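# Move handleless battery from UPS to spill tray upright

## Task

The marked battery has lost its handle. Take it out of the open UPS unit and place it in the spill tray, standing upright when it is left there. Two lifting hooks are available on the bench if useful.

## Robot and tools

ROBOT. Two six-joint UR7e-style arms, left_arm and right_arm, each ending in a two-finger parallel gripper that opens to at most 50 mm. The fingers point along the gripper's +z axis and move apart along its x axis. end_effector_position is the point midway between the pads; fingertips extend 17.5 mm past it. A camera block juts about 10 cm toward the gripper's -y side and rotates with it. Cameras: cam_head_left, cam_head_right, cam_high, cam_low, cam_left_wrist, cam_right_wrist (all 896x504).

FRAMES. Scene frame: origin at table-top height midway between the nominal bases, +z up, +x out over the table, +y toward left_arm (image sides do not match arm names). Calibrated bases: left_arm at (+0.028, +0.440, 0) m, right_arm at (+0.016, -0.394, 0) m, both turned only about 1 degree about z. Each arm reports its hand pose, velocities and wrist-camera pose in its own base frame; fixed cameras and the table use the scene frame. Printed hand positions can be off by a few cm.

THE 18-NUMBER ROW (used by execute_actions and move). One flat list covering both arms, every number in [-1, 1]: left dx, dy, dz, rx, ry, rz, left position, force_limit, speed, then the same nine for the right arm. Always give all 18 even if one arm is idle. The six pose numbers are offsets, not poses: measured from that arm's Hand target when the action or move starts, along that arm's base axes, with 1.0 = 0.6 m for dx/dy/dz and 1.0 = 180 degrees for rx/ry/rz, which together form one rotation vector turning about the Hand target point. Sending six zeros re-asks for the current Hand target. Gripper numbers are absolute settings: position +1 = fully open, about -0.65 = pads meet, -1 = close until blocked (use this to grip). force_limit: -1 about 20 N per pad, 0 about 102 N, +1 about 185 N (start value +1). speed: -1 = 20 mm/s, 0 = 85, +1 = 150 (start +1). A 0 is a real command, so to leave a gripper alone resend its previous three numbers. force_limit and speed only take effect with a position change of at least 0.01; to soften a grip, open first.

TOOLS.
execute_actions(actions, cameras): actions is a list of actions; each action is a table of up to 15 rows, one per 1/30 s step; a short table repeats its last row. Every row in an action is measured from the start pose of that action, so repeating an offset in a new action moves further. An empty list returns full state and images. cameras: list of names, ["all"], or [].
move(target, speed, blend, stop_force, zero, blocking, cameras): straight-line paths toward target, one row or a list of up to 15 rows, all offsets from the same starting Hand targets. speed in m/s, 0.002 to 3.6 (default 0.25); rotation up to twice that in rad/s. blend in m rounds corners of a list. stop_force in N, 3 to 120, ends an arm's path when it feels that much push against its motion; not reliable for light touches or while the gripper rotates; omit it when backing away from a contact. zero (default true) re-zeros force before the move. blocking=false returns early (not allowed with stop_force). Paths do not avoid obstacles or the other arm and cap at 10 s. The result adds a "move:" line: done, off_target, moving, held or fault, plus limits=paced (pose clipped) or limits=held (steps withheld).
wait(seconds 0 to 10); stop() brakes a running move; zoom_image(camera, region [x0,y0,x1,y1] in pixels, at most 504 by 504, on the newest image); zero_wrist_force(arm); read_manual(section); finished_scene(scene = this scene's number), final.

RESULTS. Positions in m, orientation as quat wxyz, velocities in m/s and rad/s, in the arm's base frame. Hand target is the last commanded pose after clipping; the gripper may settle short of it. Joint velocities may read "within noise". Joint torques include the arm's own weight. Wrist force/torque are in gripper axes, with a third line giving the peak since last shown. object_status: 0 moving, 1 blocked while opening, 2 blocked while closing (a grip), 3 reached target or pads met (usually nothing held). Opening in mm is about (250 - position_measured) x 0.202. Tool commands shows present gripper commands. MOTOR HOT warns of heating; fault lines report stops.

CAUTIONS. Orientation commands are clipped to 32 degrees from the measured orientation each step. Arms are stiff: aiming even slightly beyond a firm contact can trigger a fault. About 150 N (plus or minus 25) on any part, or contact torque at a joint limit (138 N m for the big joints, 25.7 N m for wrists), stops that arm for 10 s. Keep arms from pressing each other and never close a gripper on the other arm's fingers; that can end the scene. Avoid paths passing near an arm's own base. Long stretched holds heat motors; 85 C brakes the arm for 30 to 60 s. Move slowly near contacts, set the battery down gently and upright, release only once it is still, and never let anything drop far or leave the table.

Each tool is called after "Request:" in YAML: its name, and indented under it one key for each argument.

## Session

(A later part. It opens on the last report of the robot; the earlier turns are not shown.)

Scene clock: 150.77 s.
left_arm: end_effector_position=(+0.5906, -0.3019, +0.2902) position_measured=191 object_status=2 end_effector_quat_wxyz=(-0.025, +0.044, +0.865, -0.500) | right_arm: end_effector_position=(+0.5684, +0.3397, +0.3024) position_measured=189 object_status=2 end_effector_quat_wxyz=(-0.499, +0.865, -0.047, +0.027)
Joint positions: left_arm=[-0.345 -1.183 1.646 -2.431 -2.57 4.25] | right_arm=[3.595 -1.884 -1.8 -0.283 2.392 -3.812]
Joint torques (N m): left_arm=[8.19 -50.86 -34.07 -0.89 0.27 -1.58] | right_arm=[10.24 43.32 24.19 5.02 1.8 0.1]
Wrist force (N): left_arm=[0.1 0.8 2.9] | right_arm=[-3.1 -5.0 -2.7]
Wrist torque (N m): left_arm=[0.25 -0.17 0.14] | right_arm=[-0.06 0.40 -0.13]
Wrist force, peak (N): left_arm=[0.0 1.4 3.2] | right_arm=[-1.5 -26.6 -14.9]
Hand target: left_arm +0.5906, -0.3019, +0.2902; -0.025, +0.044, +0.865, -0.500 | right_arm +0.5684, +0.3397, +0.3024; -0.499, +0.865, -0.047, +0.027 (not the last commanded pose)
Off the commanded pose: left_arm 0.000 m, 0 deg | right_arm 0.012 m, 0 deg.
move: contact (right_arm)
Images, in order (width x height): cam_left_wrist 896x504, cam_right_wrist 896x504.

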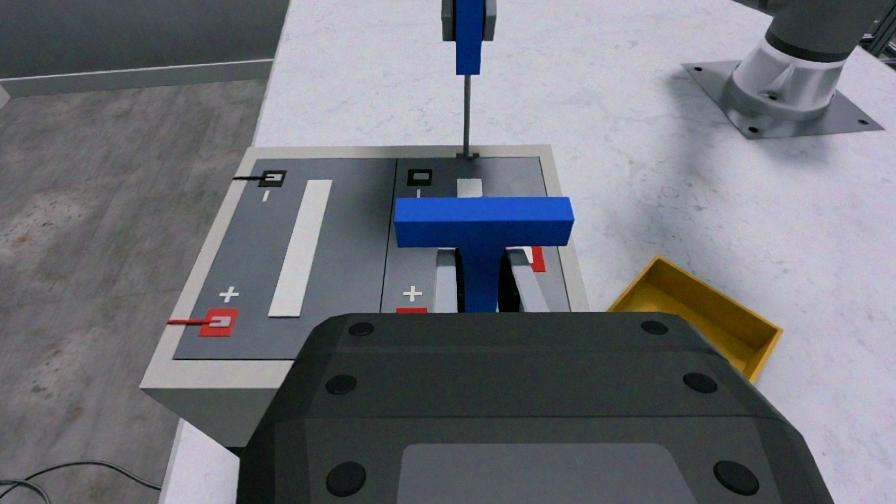

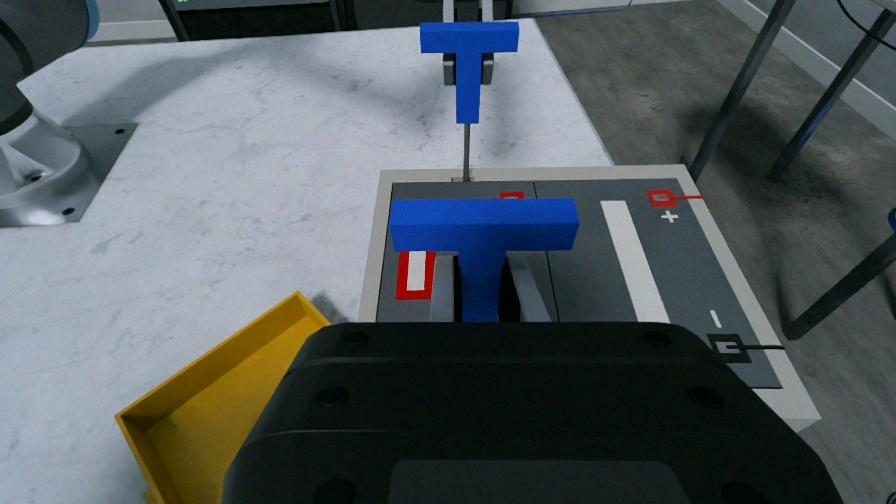

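Request:
move:
  target:
    - [0,0,0,0,0,0,-1,-0.2,0,0,0,0.004,0,0,0,-1,-0.2,0]
    - [0,0,0,0,0,0,-1,-0.2,0,0,-0.0042,0.004,0,0,0,-1,-0.2,0]
  speed: 0.03

Request:
move:
  target: [0,0,0,0,0,0,-1,-0.2,0,0,0,-0.0244,0,0,0,-1,-0.2,0]
  speed: 0.03
  stop_force: 4
  cameras: ["cam_left_wrist","cam_right_wrist"]

Request:
zoom_image:
  camera: "cam_left_wrist"
  region: [440, 110, 500, 180]

Request:
zoom_image:
  camera: "cam_right_wrist"
  region: [440, 130, 500, 200]

Scene clock: 162.33 s.
left_arm: end_effector_position=(+0.5906, -0.3019, +0.2902) position_measured=191 object_status=2 end_effector_quat_wxyz=(-0.025, +0.044, +0.865, -0.500) | right_arm: end_effector_position=(+0.5683, +0.3371, +0.3048) position_measured=189 object_status=2 end_effector_quat_wxyz=(-0.499, +0.865, -0.047, +0.027)
Joint positions: left_arm=[-0.345 -1.183 1.646 -2.431 -2.57 4.25] | right_arm=[3.591 -1.879 -1.799 -0.292 2.395 -3.817]
Joint torques (N m): left_arm=[8.59 -51.46 -33.88 -1.18 -2.05 -1.5] | right_arm=[11.55 31.51 24.64 5.09 -0.12 1.89]
Wrist force (N): left_arm=[0.2 0.9 2.7] | right_arm=[-2.7 0.0 -0.5]
Wrist torque (N m): left_arm=[0.26 -0.18 0.14] | right_arm=[0.04 0.44 -0.09]
Wrist force, peak (N): left_arm=[0.1 1.0 3.1] | right_arm=[-3.3 -5.2 -3.1]
Hand target: left_arm +0.5906, -0.3019, +0.2902; -0.025, +0.044, +0.865, -0.500 | right_arm +0.5684, +0.3372, +0.3048; -0.499, +0.865, -0.047, +0.027
Off the commanded pose: left_arm 0.000 m, 0 deg | right_arm 0.000 m, 0 deg.
move: done

Scene clock: 163.87 s.
left_arm: end_effector_position=(+0.5906, -0.3019, +0.2902) position_measured=191 object_status=2 end_effector_quat_wxyz=(-0.025, +0.044, +0.865, -0.500) | right_arm: end_effector_position=(+0.5684, +0.3372, +0.2902) position_measured=189 object_status=2 end_effector_quat_wxyz=(-0.499, +0.865, -0.047, +0.027)
Joint positions: left_arm=[-0.345 -1.183 1.646 -2.431 -2.57 4.25] | right_arm=[3.591 -1.898 -1.817 -0.256 2.395 -3.817]
Joint torques (N m): left_arm=[9.09 -51.08 -34.33 -1.24 -2.83 -1.49] | right_arm=[10.31 47.61 27.7 1.69 0.22 1.59]
Wrist force (N): left_arm=[0.1 0.9 3.0] | right_arm=[-2.7 0.0 -0.2]
Wrist torque (N m): left_arm=[0.27 -0.16 0.14] | right_arm=[0.03 0.43 -0.12]
Wrist force, peak (N): left_arm=[0.1 0.9 3.0] | right_arm=[-2.9 -0.4 -0.5]
Hand target: left_arm +0.5906, -0.3019, +0.2902; -0.025, +0.044, +0.865, -0.500 | right_arm +0.5684, +0.3372, +0.2902; -0.499, +0.865, -0.047, +0.027
Off the commanded pose: left_arm 0.000 m, 0 deg | right_arm 0.000 m, 0 deg.
move: done
Images, in order (width x height): cam_left_wrist 896x504, cam_right_wrist 896x504.

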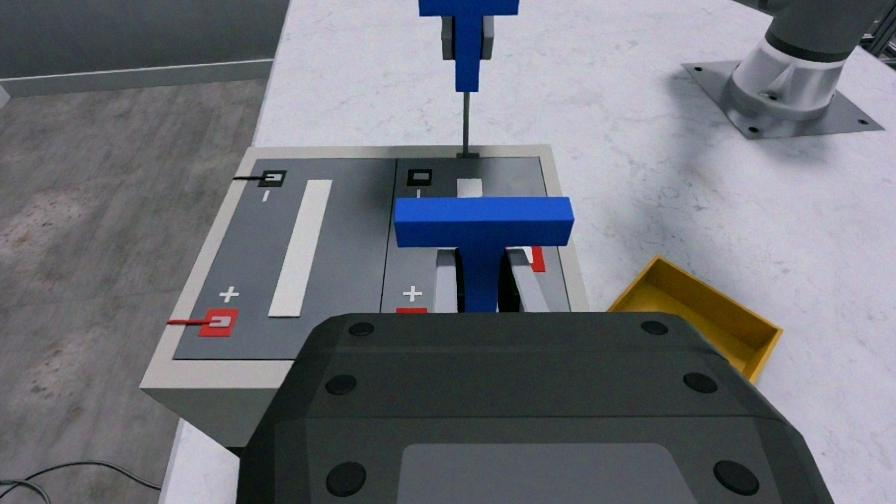

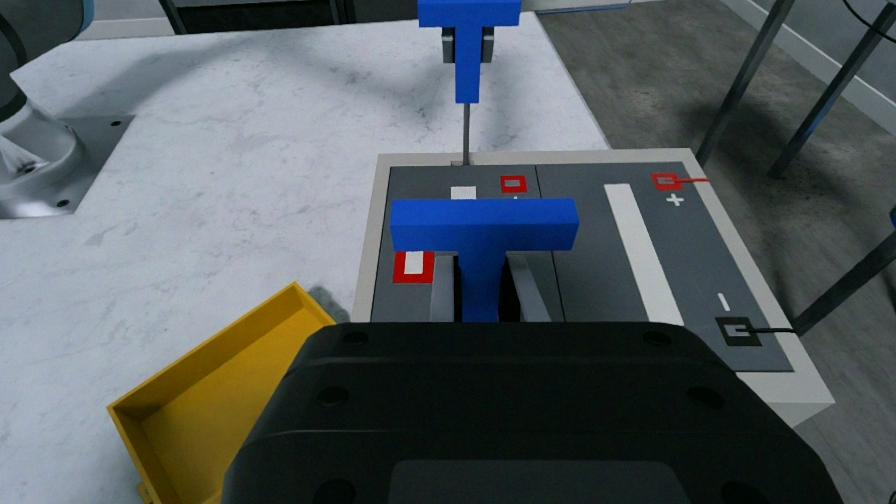

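Scaled by 7.200 from the camera's 896x504 image, which has a finer 1280x720 frame.

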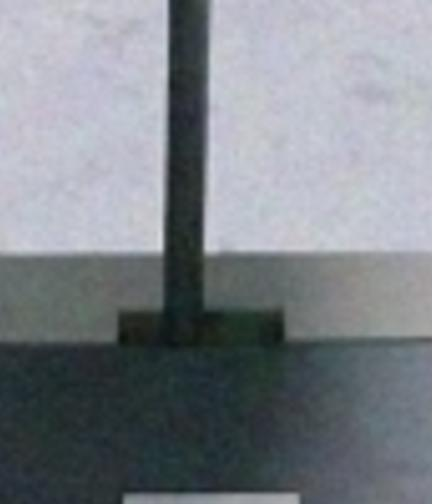

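Scaled by 7.200 from the camera's 896x504 image, which has a finer 1280x720 frame.

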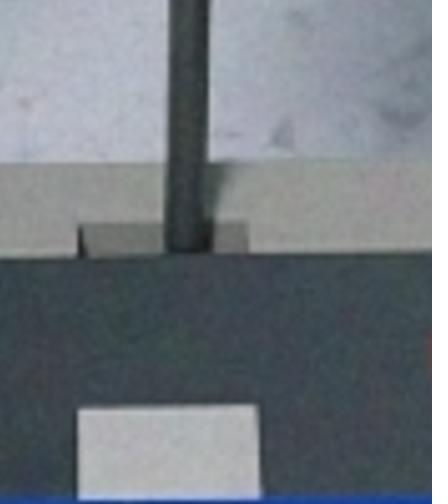

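Request:
move:
  target: [0,0,-0.0328,0,0,0,-1,-0.2,0,0,0,-0.0328,0,0,0,-1,-0.2,0]
  speed: 0.03
  stop_force: 5

Request:
move:
  target:
    - [-0.0113,-0.001,0,0,0,0.125,-1,-0.2,0,-0.0108,0.0035,0,0,0,-0.125,-1,-0.2,0]
    - [-0.0215,-0.0063,0,0,0,0.25,-1,-0.2,0,-0.0195,0.0107,0,0,0,-0.25,-1,-0.2,0]
    - [-0.0287,-0.0152,0,0,0,0.375,-1,-0.2,0,-0.0248,0.0208,0,0,0,-0.375,-1,-0.2,0]
    - [-0.032,-0.026,0,0,0,0.5,-1,-0.2,0,-0.0258,0.0322,0,0,0,-0.5,-1,-0.2,0]
    - [-0.032,-0.0275,0,0,0,0.5,-1,-0.2,0,-0.0258,0.0337,0,0,0,-0.5,-1,-0.2,0]
  speed: 0.2
  stop_force: 15

Request:
move:
  target: [0,0,0.042,0,0,0,-1,-0.2,0,0,0,0.042,0,0,0,-1,-0.2,0]
  speed: 0.04
  stop_force: 45
  cameras: ["cam_left_wrist","cam_right_wrist"]

Scene clock: 184.80 s.
left_arm: end_effector_position=(+0.5906, -0.3019, +0.2705) position_measured=191 object_status=2 end_effector_quat_wxyz=(-0.025, +0.044, +0.865, -0.500) | right_arm: end_effector_position=(+0.5684, +0.3372, +0.2705) position_measured=189 object_status=2 end_effector_quat_wxyz=(-0.499, +0.865, -0.047, +0.027)
Joint positions: left_arm=[-0.345 -1.161 1.67 -2.477 -2.57 4.25] | right_arm=[3.591 -1.924 -1.839 -0.207 2.395 -3.817]
Joint torques (N m): left_arm=[4.84 -51.64 -33.59 -0.91 -4.77 -1.52] | right_arm=[9.22 48.4 26.94 1.27 1.51 2.35]
Wrist force (N): left_arm=[0.0 0.6 2.8] | right_arm=[-2.7 0.0 -0.4]
Wrist torque (N m): left_arm=[0.20 -0.15 0.12] | right_arm=[0.03 0.45 -0.11]
Wrist force, peak (N): left_arm=[-0.3 1.3 3.2] | right_arm=[-2.6 -1.2 -0.8]
Hand target: left_arm +0.5906, -0.3019, +0.2705; -0.025, +0.044, +0.865, -0.500 | right_arm +0.5684, +0.3372, +0.2705; -0.499, +0.865, -0.047, +0.027
Off the commanded pose: left_arm 0.000 m, 0 deg | right_arm 0.000 m, 0 deg.
move: done

Scene clock: 190.23 s.
left_arm: end_effector_position=(+0.5714, -0.3184, +0.2705) position_measured=191 object_status=2 end_effector_quat_wxyz=(+0.336, -0.581, +0.642, -0.371) | right_arm: end_effector_position=(+0.5529, +0.3574, +0.2705) position_measured=189 object_status=2 end_effector_quat_wxyz=(+0.333, -0.578, +0.645, -0.372)
Joint positions: left_arm=[-1.001 -1.403 2.11 -3.102 -0.825 2.58] | right_arm=[4.267 -1.764 -2 -0.43 0.614 -2.18]
Joint torques (N m): left_arm=[8.53 -38.13 -15.26 -1.04 4.57 -1.56] | right_arm=[-8.24 41.89 20.12 1.53 -3.08 2.42]
Wrist force (N): left_arm=[0.0 1.0 2.9] | right_arm=[-1.3 0.4 0.1]
Wrist torque (N m): left_arm=[0.26 -0.11 0.09] | right_arm=[0.03 0.57 -0.24]
Wrist force, peak (N): left_arm=[0.7 1.1 3.4] | right_arm=[-3.4 -0.3 -0.5]
Hand target: left_arm +0.5714, -0.3184, +0.2705; +0.336, -0.581, +0.642, -0.371 | right_arm +0.5529, +0.3574, +0.2705; +0.333, -0.578, +0.645, -0.372
Off the commanded pose: left_arm 0.000 m, 0 deg | right_arm 0.000 m, 0 deg.
move: done

Scene clock: 191.90 s.
left_arm: end_effector_position=(+0.5714, -0.3184, +0.2957) position_measured=191 object_status=2 end_effector_quat_wxyz=(+0.336, -0.581, +0.642, -0.371) | right_arm: end_effector_position=(+0.5529, +0.3574, +0.2957) position_measured=189 object_status=2 end_effector_quat_wxyz=(+0.333, -0.578, +0.645, -0.372)
Joint positions: left_arm=[-1.001 -1.445 2.079 -3.028 -0.825 2.58] | right_arm=[4.267 -1.728 -1.967 -0.499 0.614 -2.18]
Joint torques (N m): left_arm=[0.8 -27.81 -26.4 -9.74 2.7 -1.57] | right_arm=[1.29 33.88 23.8 9 -4.81 2.31]
Wrist force (N): left_arm=[0.2 15.8 11.7] | right_arm=[-3.0 19.1 8.8]
Wrist torque (N m): left_arm=[0.07 -0.13 0.12] | right_arm=[0.27 0.48 -0.16]
Wrist force, peak (N): left_arm=[1.1 19.5 15.0] | right_arm=[-2.6 22.9 11.9]
Hand target: left_arm +0.5714, -0.3184, +0.2957; +0.336, -0.581, +0.642, -0.371 | right_arm +0.5529, +0.3574, +0.2957; +0.333, -0.578, +0.645, -0.372
Off the commanded pose: left_arm 0.000 m, 0 deg | right_arm 0.000 m, 0 deg.
move: done
Images, in order (width x height): cam_left_wrist 896x504, cam_right_wrist 896x504.

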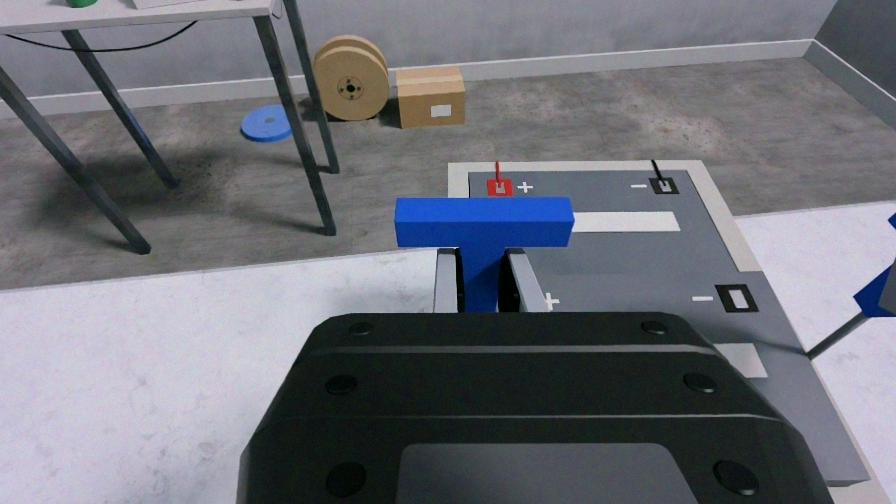

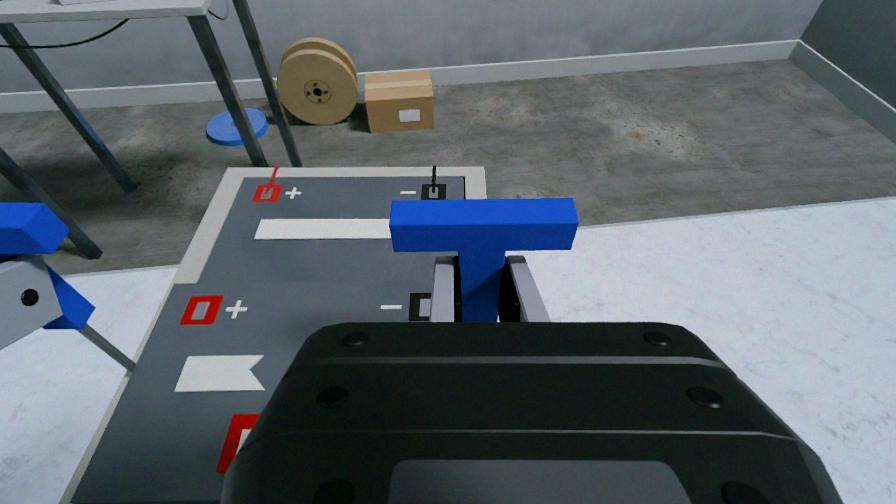

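Request:
move:
  target: [0,0,0.207,0,0,0,-1,-0.2,0,0,0,0.207,0,0,0,-1,-0.2,0]
  speed: 0.1
  stop_force: 45
  cameras: ["cam_high"]

Request:
move:
  target:
    - [-0.0343,0.0035,0,0,0,-0.0417,-1,-0.2,0,-0.068,0.0082,0,0,0,-0.0222,-1,-0.2,0]
    - [-0.069,0.0052,0,0,0,-0.0833,-1,-0.2,0,-0.1358,0.0185,0,0,0,-0.0444,-1,-0.2,0]
    - [-0.1038,0.0047,0,0,0,-0.125,-1,-0.2,0,-0.2027,0.0308,0,0,0,-0.0667,-1,-0.2,0]
    - [-0.1393,0.0017,0,0,0,-0.1667,-1,-0.2,0,-0.2682,0.0452,0,0,0,-0.0889,-1,-0.2,0]
    - [-0.1758,-0.0033,0,0,0,-0.2083,-1,-0.2,0,-0.3322,0.0608,0,0,0,-0.1111,-1,-0.2,0]
    - [-0.2137,-0.0102,0,0,0,-0.25,-1,-0.2,0,-0.3948,0.0785,0,0,0,-0.1333,-1,-0.2,0]
  speed: 0.1
  blend: 0.004
  cameras: ["cam_high"]

Request:
move:
  target: [0,0,-0.333,0,0,0,-1,-0.2,0,0,0,-0.333,0,0,0,-1,-0.2,0]
  speed: 0.1
  stop_force: 40
  cameras: ["cam_high","cam_head_right","cam_right_wrist"]

Request:
zoom_image:
  camera: "cam_high"
  region: [350, 130, 430, 220]

Request:
zoom_image:
  camera: "cam_head_right"
  region: [420, 270, 500, 350]

Scene clock: 244.37 s.
left_arm: end_effector_position=(+0.5714, -0.3184, +0.4199) position_measured=191 object_status=2 end_effector_quat_wxyz=(+0.336, -0.581, +0.642, -0.371) | right_arm: end_effector_position=(+0.5529, +0.3574, +0.4199) position_measured=189 object_status=2 end_effector_quat_wxyz=(+0.333, -0.578, +0.645, -0.372)
Joint positions: left_arm=[-1.001 -1.587 1.875 -2.682 -0.825 2.58] | right_arm=[4.267 -1.613 -1.753 -0.83 0.614 -2.18]
Joint torques (N m): left_arm=[-2.78 -24.33 -46.2 -5.01 1.96 0.95] | right_arm=[0.94 29.92 38.49 5.14 -4.03 -1.26]
Wrist force (N): left_arm=[-0.8 16.5 12.0] | right_arm=[-2.2 19.3 8.9]
Wrist torque (N m): left_arm=[0.11 -0.16 0.28] | right_arm=[0.27 0.52 -0.31]
Wrist force, peak (N): left_arm=[0.3 21.6 15.3] | right_arm=[-3.3 23.6 11.8]
Hand target: left_arm +0.5714, -0.3184, +0.4199; +0.336, -0.581, +0.642, -0.371 | right_arm +0.5529, +0.3574, +0.4199; +0.333, -0.578, +0.645, -0.372
Off the commanded pose: left_arm 0.000 m, 0 deg | right_arm 0.000 m, 0 deg.
move: done
Images, in order (width x height): cam_high 896x504.

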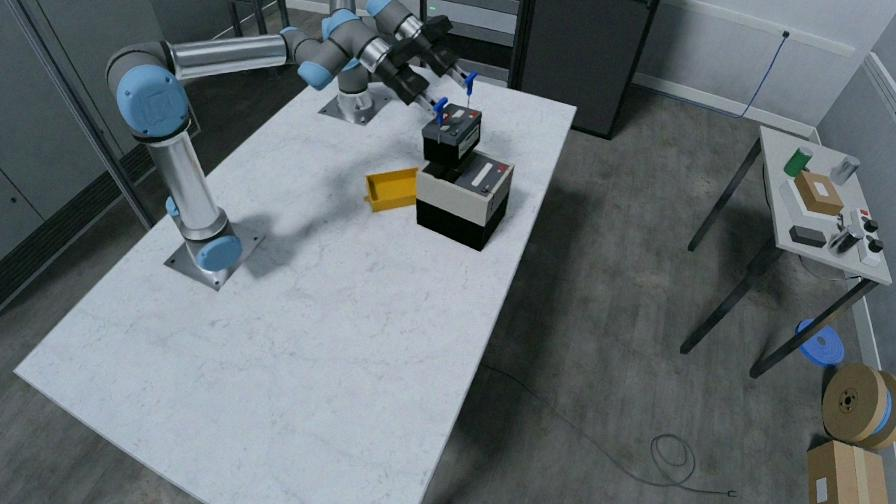

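Scene clock: 248.73 s.
left_arm: end_effector_position=(+0.4432, -0.3244, +0.4199) position_measured=191 object_status=2 end_effector_quat_wxyz=(+0.168, -0.291, +0.816, -0.471) | right_arm: end_effector_position=(+0.3160, +0.4046, +0.4198) position_measured=189 object_status=2 end_effector_quat_wxyz=(+0.249, -0.431, +0.751, -0.433)
Joint positions: left_arm=[-0.871 -1.851 2.13 -2.898 -1.584 3.149] | right_arm=[4.734 -1.689 -1.371 -2.387 0.74 -0.685]
Joint torques (N m): left_arm=[-9.46 -12.97 -48.24 -9.06 2.54 -0.76] | right_arm=[-10.09 46.28 24.81 1.23 -4.16 -1.37]
Wrist force (N): left_arm=[0.1 16.1 12.1] | right_arm=[-2.7 19.5 9.1]
Wrist torque (N m): left_arm=[0.04 -0.15 0.21] | right_arm=[0.32 0.47 -0.16]
Wrist force, peak (N): left_arm=[-0.2 16.9 13.8] | right_arm=[-2.6 19.2 10.7]
Hand target: left_arm +0.4432, -0.3245, +0.4199; +0.168, -0.291, +0.816, -0.471 | right_arm +0.3160, +0.4045, +0.4199; +0.249, -0.431, +0.751, -0.433
Off the commanded pose: left_arm 0.000 m, 0 deg | right_arm 0.000 m, 0 deg.
move: done
Images, in order (width x height): cam_high 896x504.

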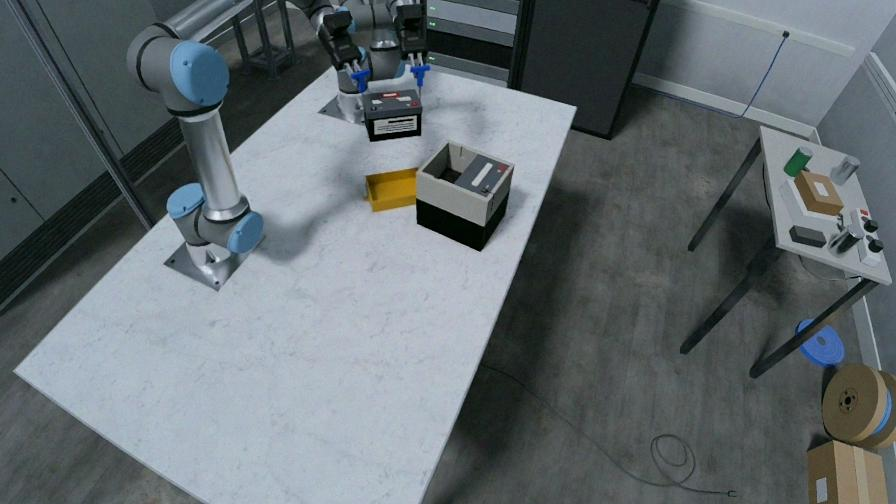

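Scene clock: 251.57 s.
left_arm: end_effector_position=(+0.4432, -0.3245, +0.2201) position_measured=191 object_status=2 end_effector_quat_wxyz=(+0.168, -0.291, +0.816, -0.471) | right_arm: end_effector_position=(+0.3160, +0.4046, +0.2201) position_measured=189 object_status=2 end_effector_quat_wxyz=(+0.249, -0.431, +0.751, -0.433)
Joint positions: left_arm=[-0.871 -1.484 2.451 -3.586 -1.584 3.149] | right_arm=[4.734 -1.77 -1.799 -1.879 0.74 -0.685]
Joint torques (N m): left_arm=[8.97 -21.78 -35.3 -11.41 -2.46 -0.53] | right_arm=[-3.37 48.66 19.02 2.2 -4.4 -0.27]
Wrist force (N): left_arm=[0.8 15.7 12.2] | right_arm=[-3.3 19.6 9.3]
Wrist torque (N m): left_arm=[-0.03 -0.11 0.17] | right_arm=[0.35 0.39 -0.11]
Wrist force, peak (N): left_arm=[1.2 18.9 14.4] | right_arm=[-3.3 22.5 11.6]
Hand target: left_arm +0.4432, -0.3245, +0.2201; +0.168, -0.291, +0.816, -0.471 | right_arm +0.3160, +0.4045, +0.2201; +0.249, -0.431, +0.751, -0.433
Off the commanded pose: left_arm 0.000 m, 0 deg | right_arm 0.000 m, 0 deg.
move: done
Images, in order (width x height): cam_head_right 896x504, cam_high 896x504, cam_right_wrist 896x504.

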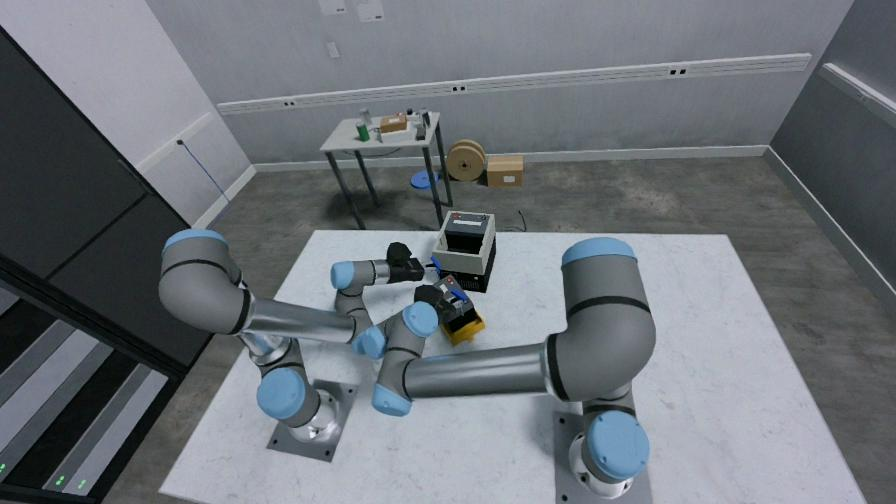

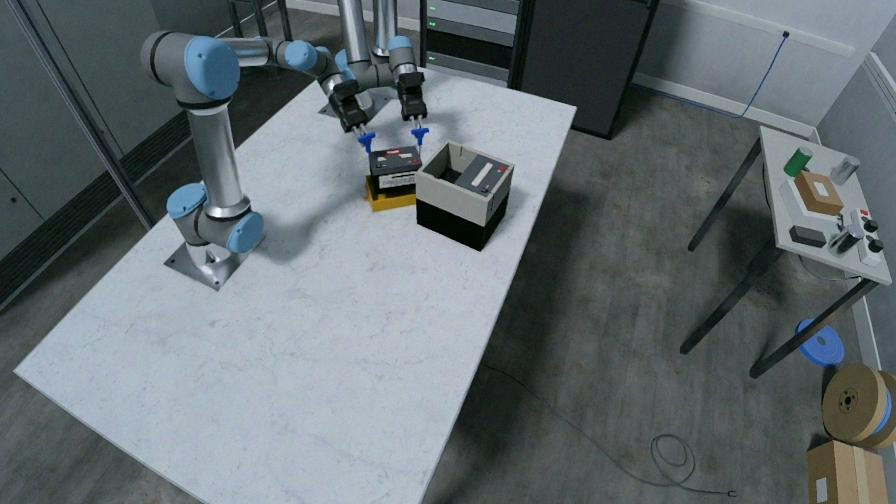

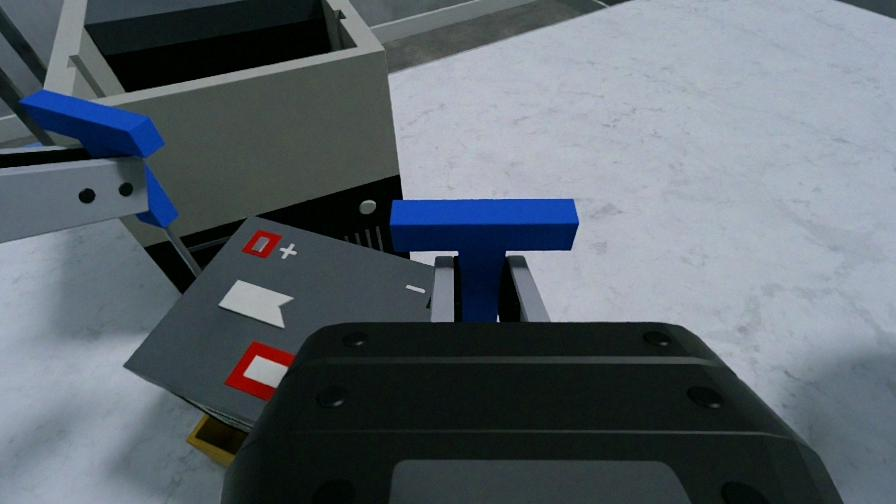

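Scaled by 5.600 from the camera's 896x504 image, which has a finer 1280x720 frame.

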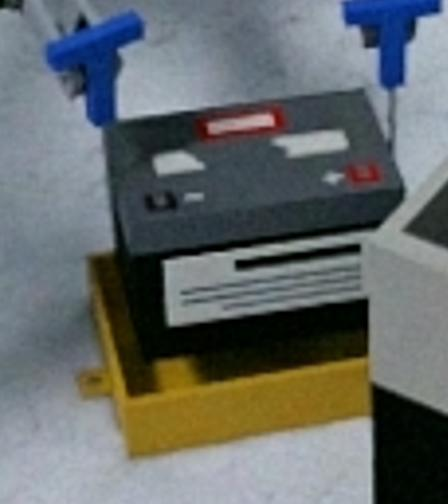

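Scaled by 6.300 from the camera's 896x504 image, which has a finer 1280x720 frame.

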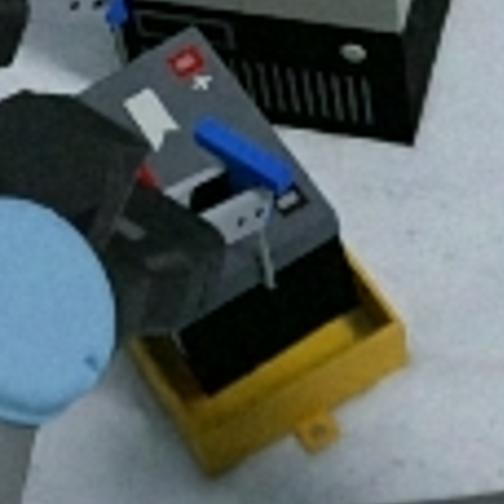

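Request:
move:
  target:
    - [-0.0017,-0.0088,0,0,0,0,-1,-0.2,0,-0.0017,-0.0088,0,0,0,0,-1,-0.2,0]
    - [-0.0017,-0.0088,-0.035,0,0,0,-1,-0.2,0,-0.0017,-0.0088,-0.035,0,0,0,-1,-0.2,0]
  speed: 0.04
  stop_force: 10
  cameras: ["cam_high","cam_head_right","cam_head_left"]

Request:
zoom_image:
  camera: "cam_high"
  region: [350, 130, 430, 220]

Request:
zoom_image:
  camera: "cam_head_right"
  region: [420, 270, 500, 350]

Scene clock: 275.10 s.
left_arm: end_effector_position=(+0.4422, -0.3298, +0.1991) position_measured=191 object_status=2 end_effector_quat_wxyz=(+0.168, -0.291, +0.816, -0.471) | right_arm: end_effector_position=(+0.3150, +0.3992, +0.1991) position_measured=189 object_status=2 end_effector_quat_wxyz=(+0.249, -0.431, +0.751, -0.433)
Joint positions: left_arm=[-0.884 -1.415 2.465 -3.67 -1.572 3.143] | right_arm=[4.736 -1.78 -1.845 -1.824 0.742 -0.683]
Joint torques (N m): left_arm=[8.57 -40.97 -32.41 -8.91 -2.42 1.07] | right_arm=[2.42 48.65 29.81 -2.04 -4.58 -2.35]
Wrist force (N): left_arm=[0.1 15.4 12.8] | right_arm=[-3.0 19.3 9.5]
Wrist torque (N m): left_arm=[0.03 -0.13 0.10] | right_arm=[0.32 0.47 -0.26]
Wrist force, peak (N): left_arm=[0.7 17.8 12.7] | right_arm=[-3.3 21.0 10.1]
Hand target: left_arm +0.4422, -0.3298, +0.1991; +0.168, -0.291, +0.816, -0.471 | right_arm +0.3150, +0.3992, +0.1991; +0.249, -0.431, +0.751, -0.433
Off the commanded pose: left_arm 0.000 m, 0 deg | right_arm 0.000 m, 0 deg.
move: done
Images, in order (width x height): cam_head_left 896x504, cam_head_right 896x504, cam_high 896x504.

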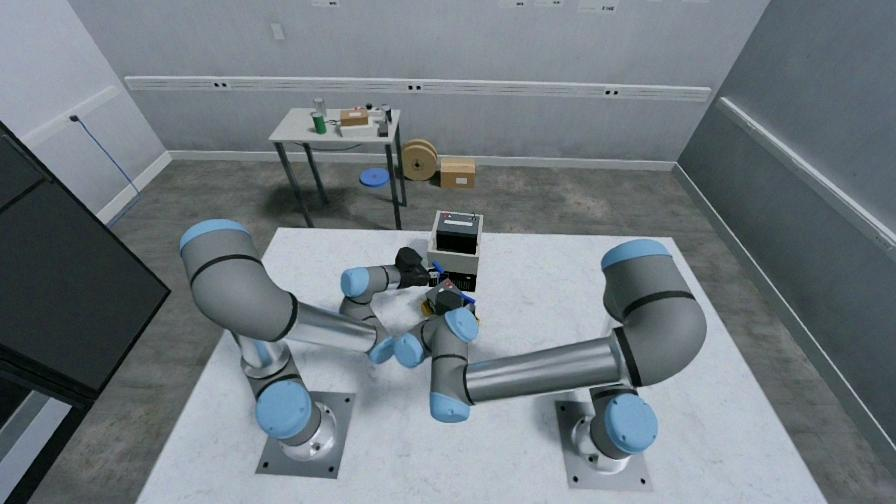

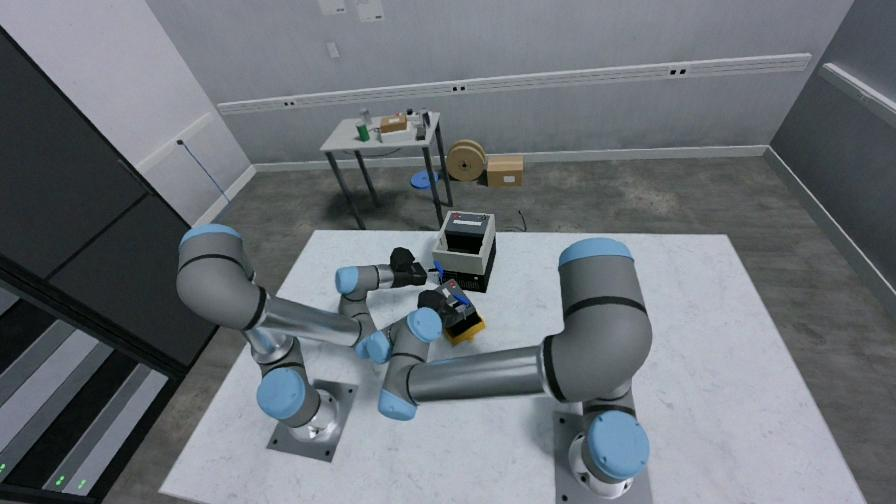

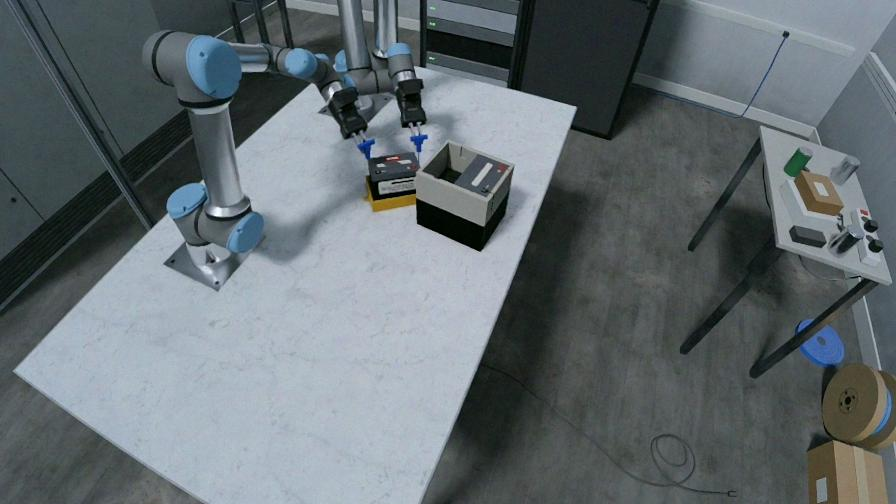

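Scaled by 5.600 from the camera's 896x504 image, which has a finer 1280x720 frame.

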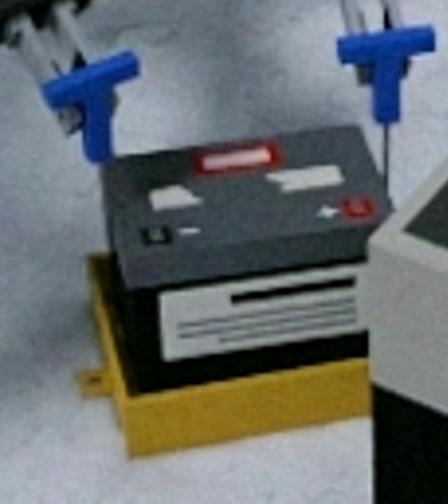

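Scaled by 6.300 from the camera's 896x504 image, which has a finer 1280x720 frame.

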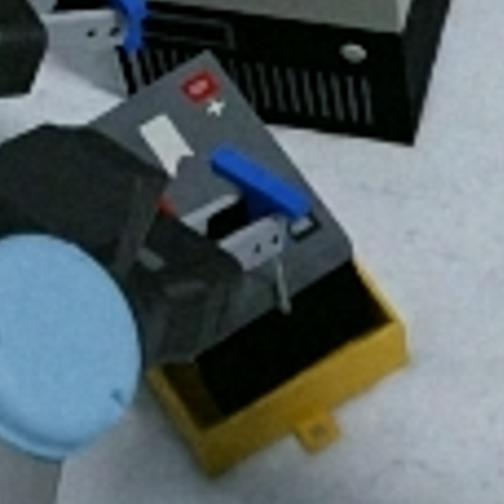

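Request:
move:
  target: [0,0,-0.055,0,0,0,-1,-0.2,0,0,0,-0.055,0,0,0,-1,-0.2,0]
  speed: 0.03
  stop_force: 8
  cameras: ["cam_high","cam_head_right"]

Request:
zoom_image:
  camera: "cam_high"
  region: [350, 130, 430, 220]

Request:
zoom_image:
  camera: "cam_head_right"
  region: [420, 270, 500, 350]

Scene clock: 284.13 s.
left_arm: end_effector_position=(+0.4422, -0.3298, +0.1745) position_measured=191 object_status=2 end_effector_quat_wxyz=(+0.168, -0.291, +0.816, -0.471) | right_arm: end_effector_position=(+0.3150, +0.3992, +0.1712) position_measured=189 object_status=2 end_effector_quat_wxyz=(+0.249, -0.431, +0.751, -0.434)
Joint positions: left_arm=[-0.884 -1.331 2.481 -3.769 -1.572 3.143] | right_arm=[4.736 -1.814 -1.884 -1.751 0.742 -0.683]
Joint torques (N m): left_arm=[5.95 -14.37 -22.38 -6.27 2.7 -0.73] | right_arm=[-6.09 45.47 25.04 2.19 -3.45 1.42]
Wrist force (N): left_arm=[0.1 0.6 3.1] | right_arm=[-0.9 18.6 7.5]
Wrist torque (N m): left_arm=[0.20 -0.16 0.05] | right_arm=[0.23 0.54 -0.37]
Wrist force, peak (N): left_arm=[0.5 16.1 12.4] | right_arm=[-3.6 19.7 9.5]
Hand target: left_arm +0.4422, -0.3298, +0.1745; +0.168, -0.291, +0.816, -0.471 (not the last commanded pose) | right_arm +0.3150, +0.3992, +0.1712; +0.249, -0.431, +0.751, -0.433 (not the last commanded pose)
Off the commanded pose: left_arm 0.008 m, 0 deg | right_arm 0.005 m, 0 deg.
move: contact (left_arm, right_arm)
Images, in order (width x height): cam_head_right 896x504, cam_high 896x504.

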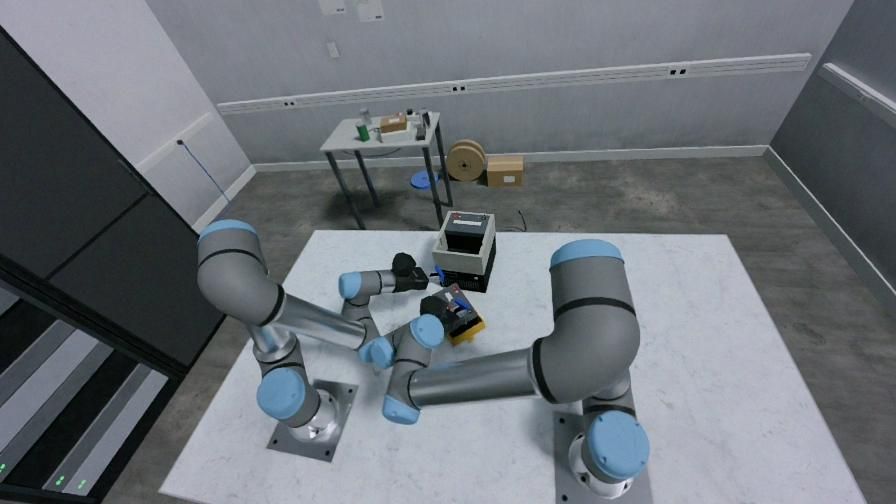

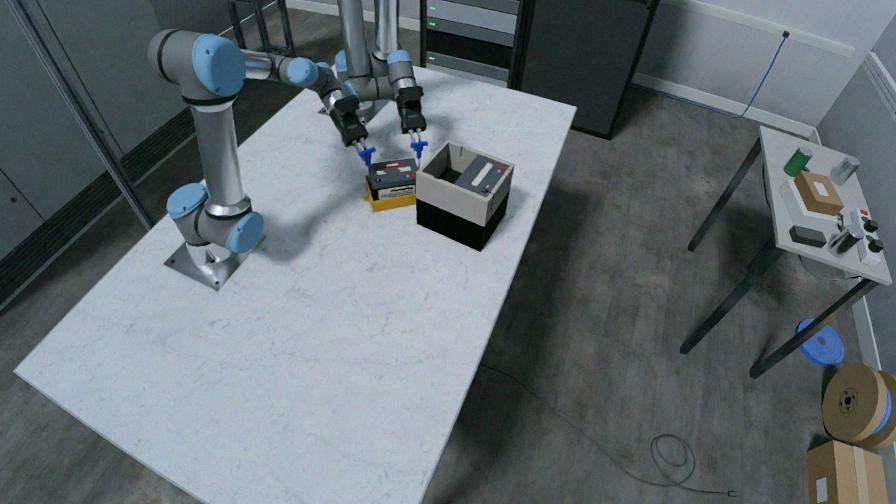

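Scaled by 5.600 from the camera's 896x504 image, which has a finer 1280x720 frame.

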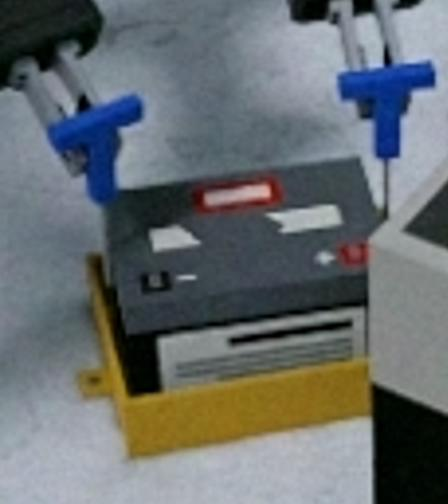

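Scaled by 6.300 from the camera's 896x504 image, which has a finer 1280x720 frame.

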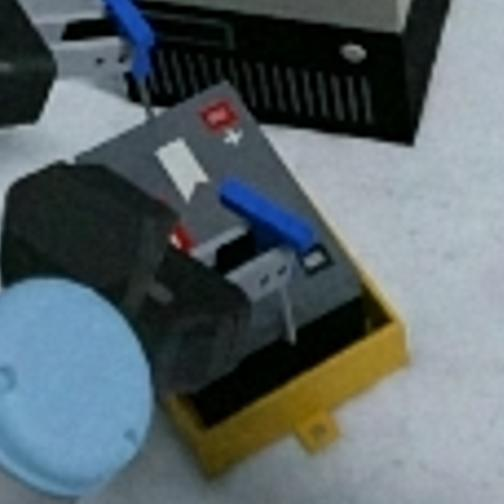

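Request:
move:
  target:
    - [0,0,-0.0125,0,0,0,-1,-0.2,0,0,0,-0.0078,0,0,0,-1,-0.2,0]
    - [0.0155,0.0126,-0.0125,0,0,0,-1,-0.2,0,-0.0156,-0.0125,-0.0078,0,0,0,-1,-0.2,0]
    - [0.0155,0.0126,0.1,0,0,0,-1,-0.2,0,-0.0156,-0.0125,0.1,0,0,0,-1,-0.2,0]
  speed: [0.02,0.03,0.08]
  stop_force: 25
  cameras: ["cam_high"]

Request:
move:
  target: [0.0,0.35,0.2,0,0,0,-1,-0.2,0,-0.1,-0.35,0.1,0,0,0,-1,-0.2,0]
  speed: 0.3
  cameras: ["cam_high","cam_head_right"]

Request:
zoom_image:
  camera: "cam_high"
  region: [350, 130, 430, 220]

Request:
zoom_image:
  camera: "cam_head_right"
  region: [420, 270, 500, 350]

Scene clock: 295.53 s.
left_arm: end_effector_position=(+0.4515, -0.3222, +0.2345) position_measured=191 object_status=2 end_effector_quat_wxyz=(+0.168, -0.291, +0.816, -0.471) | right_arm: end_effector_position=(+0.3056, +0.3917, +0.2312) position_measured=189 object_status=2 end_effector_quat_wxyz=(+0.249, -0.431, +0.751, -0.434)
Joint positions: left_arm=[-0.846 -1.511 2.42 -3.527 -1.605 3.162] | right_arm=[4.755 -1.726 -1.817 -1.921 0.755 -0.662]
Joint torques (N m): left_arm=[-6.16 -27.17 -11.5 -1.32 2.66 -0.95] | right_arm=[4.21 20.78 24.12 -0.5 -0.12 2.38]
Wrist force (N): left_arm=[0.0 0.7 3.2] | right_arm=[-3.1 0.2 0.3]
Wrist torque (N m): left_arm=[0.21 -0.12 0.09] | right_arm=[0.07 0.51 -0.15]
Wrist force, peak (N): left_arm=[-0.5 2.4 4.3] | right_arm=[-1.0 18.9 7.7]
Hand target: left_arm +0.4515, -0.3222, +0.2345; +0.168, -0.291, +0.816, -0.471 | right_arm +0.3056, +0.3917, +0.2312; +0.249, -0.431, +0.751, -0.433
Off the commanded pose: left_arm 0.000 m, 0 deg | right_arm 0.000 m, 0 deg.
move: done
Images, in order (width x height): cam_high 896x504.

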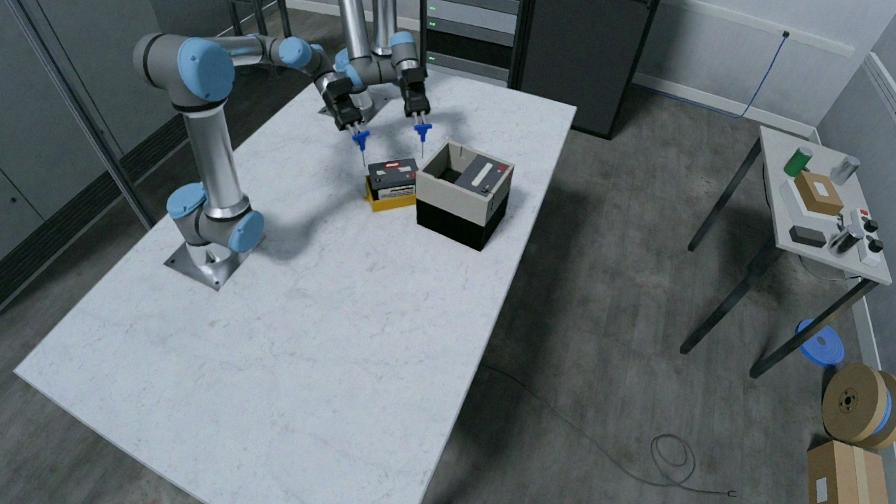

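Scene clock: 296.90 s.
left_arm: end_effector_position=(+0.4516, -0.1122, +0.3545) position_measured=191 object_status=2 end_effector_quat_wxyz=(+0.168, -0.291, +0.815, -0.471) | right_arm: end_effector_position=(+0.2456, +0.1818, +0.2913) position_measured=189 object_status=2 end_effector_quat_wxyz=(+0.249, -0.431, +0.751, -0.433)
Joint positions: left_arm=[-0.24 -1.877 2.311 -2.95 -2.12 3.502] | right_arm=[4.999 -1.125 -2.137 -2.35 0.935 -0.441]
Joint torques (N m): left_arm=[8.76 -18.22 -31.06 -1.41 -3.58 1.59] | right_arm=[5.64 11.42 15.25 -1.83 0.04 -0.6]
Wrist force (N): left_arm=[-0.1 0.7 3.3] | right_arm=[-2.8 0.0 0.1]
Wrist torque (N m): left_arm=[0.24 -0.12 0.13] | right_arm=[0.03 0.47 -0.10]
Wrist force, peak (N): left_arm=[2.1 1.2 6.7] | right_arm=[-6.3 1.6 0.0]
Hand target: left_arm +0.4515, -0.1122, +0.3545; +0.168, -0.291, +0.816, -0.471 | right_arm +0.2456, +0.1817, +0.2912; +0.249, -0.431, +0.751, -0.433
Off the commanded pose: left_arm 0.000 m, 0 deg | right_arm 0.000 m, 0 deg.
move: done
Images, in order (width x height): cam_head_right 896x504, cam_high 896x504.

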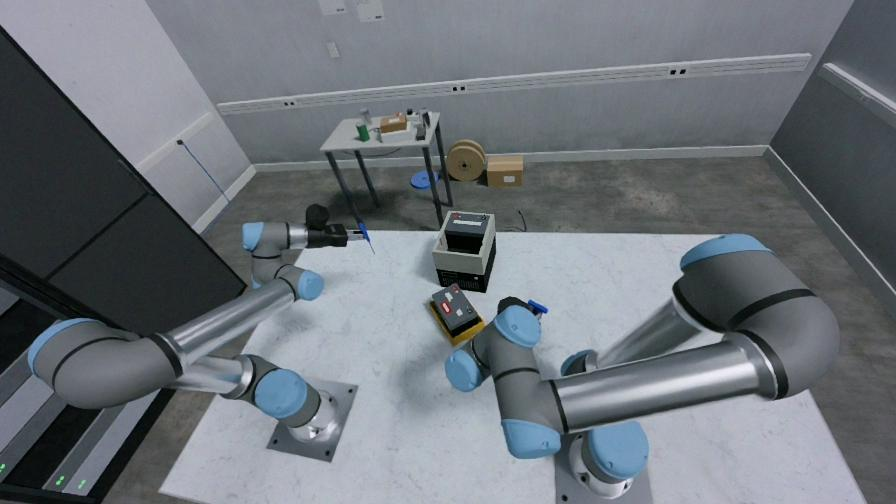

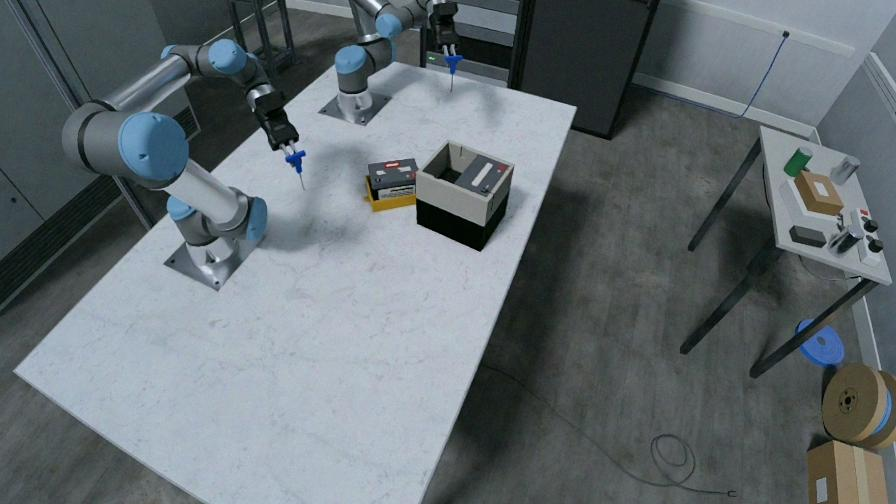

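Scaled by 5.600 from the camera's 896x504 image, which has a finer 1280x720 frame.

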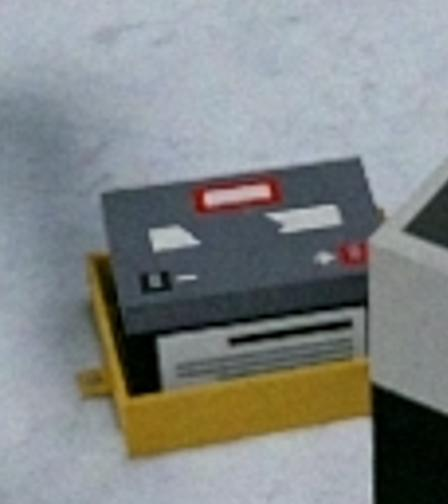

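Scaled by 6.300 from the camera's 896x504 image, which has a finer 1280x720 frame.

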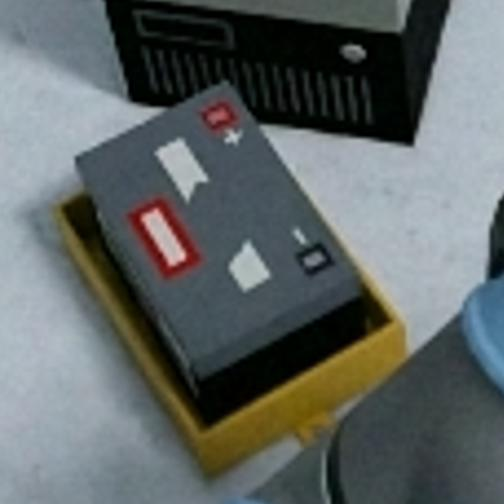

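Request:
finished_scene:
  scene: 2

The scene is finished: the task was done.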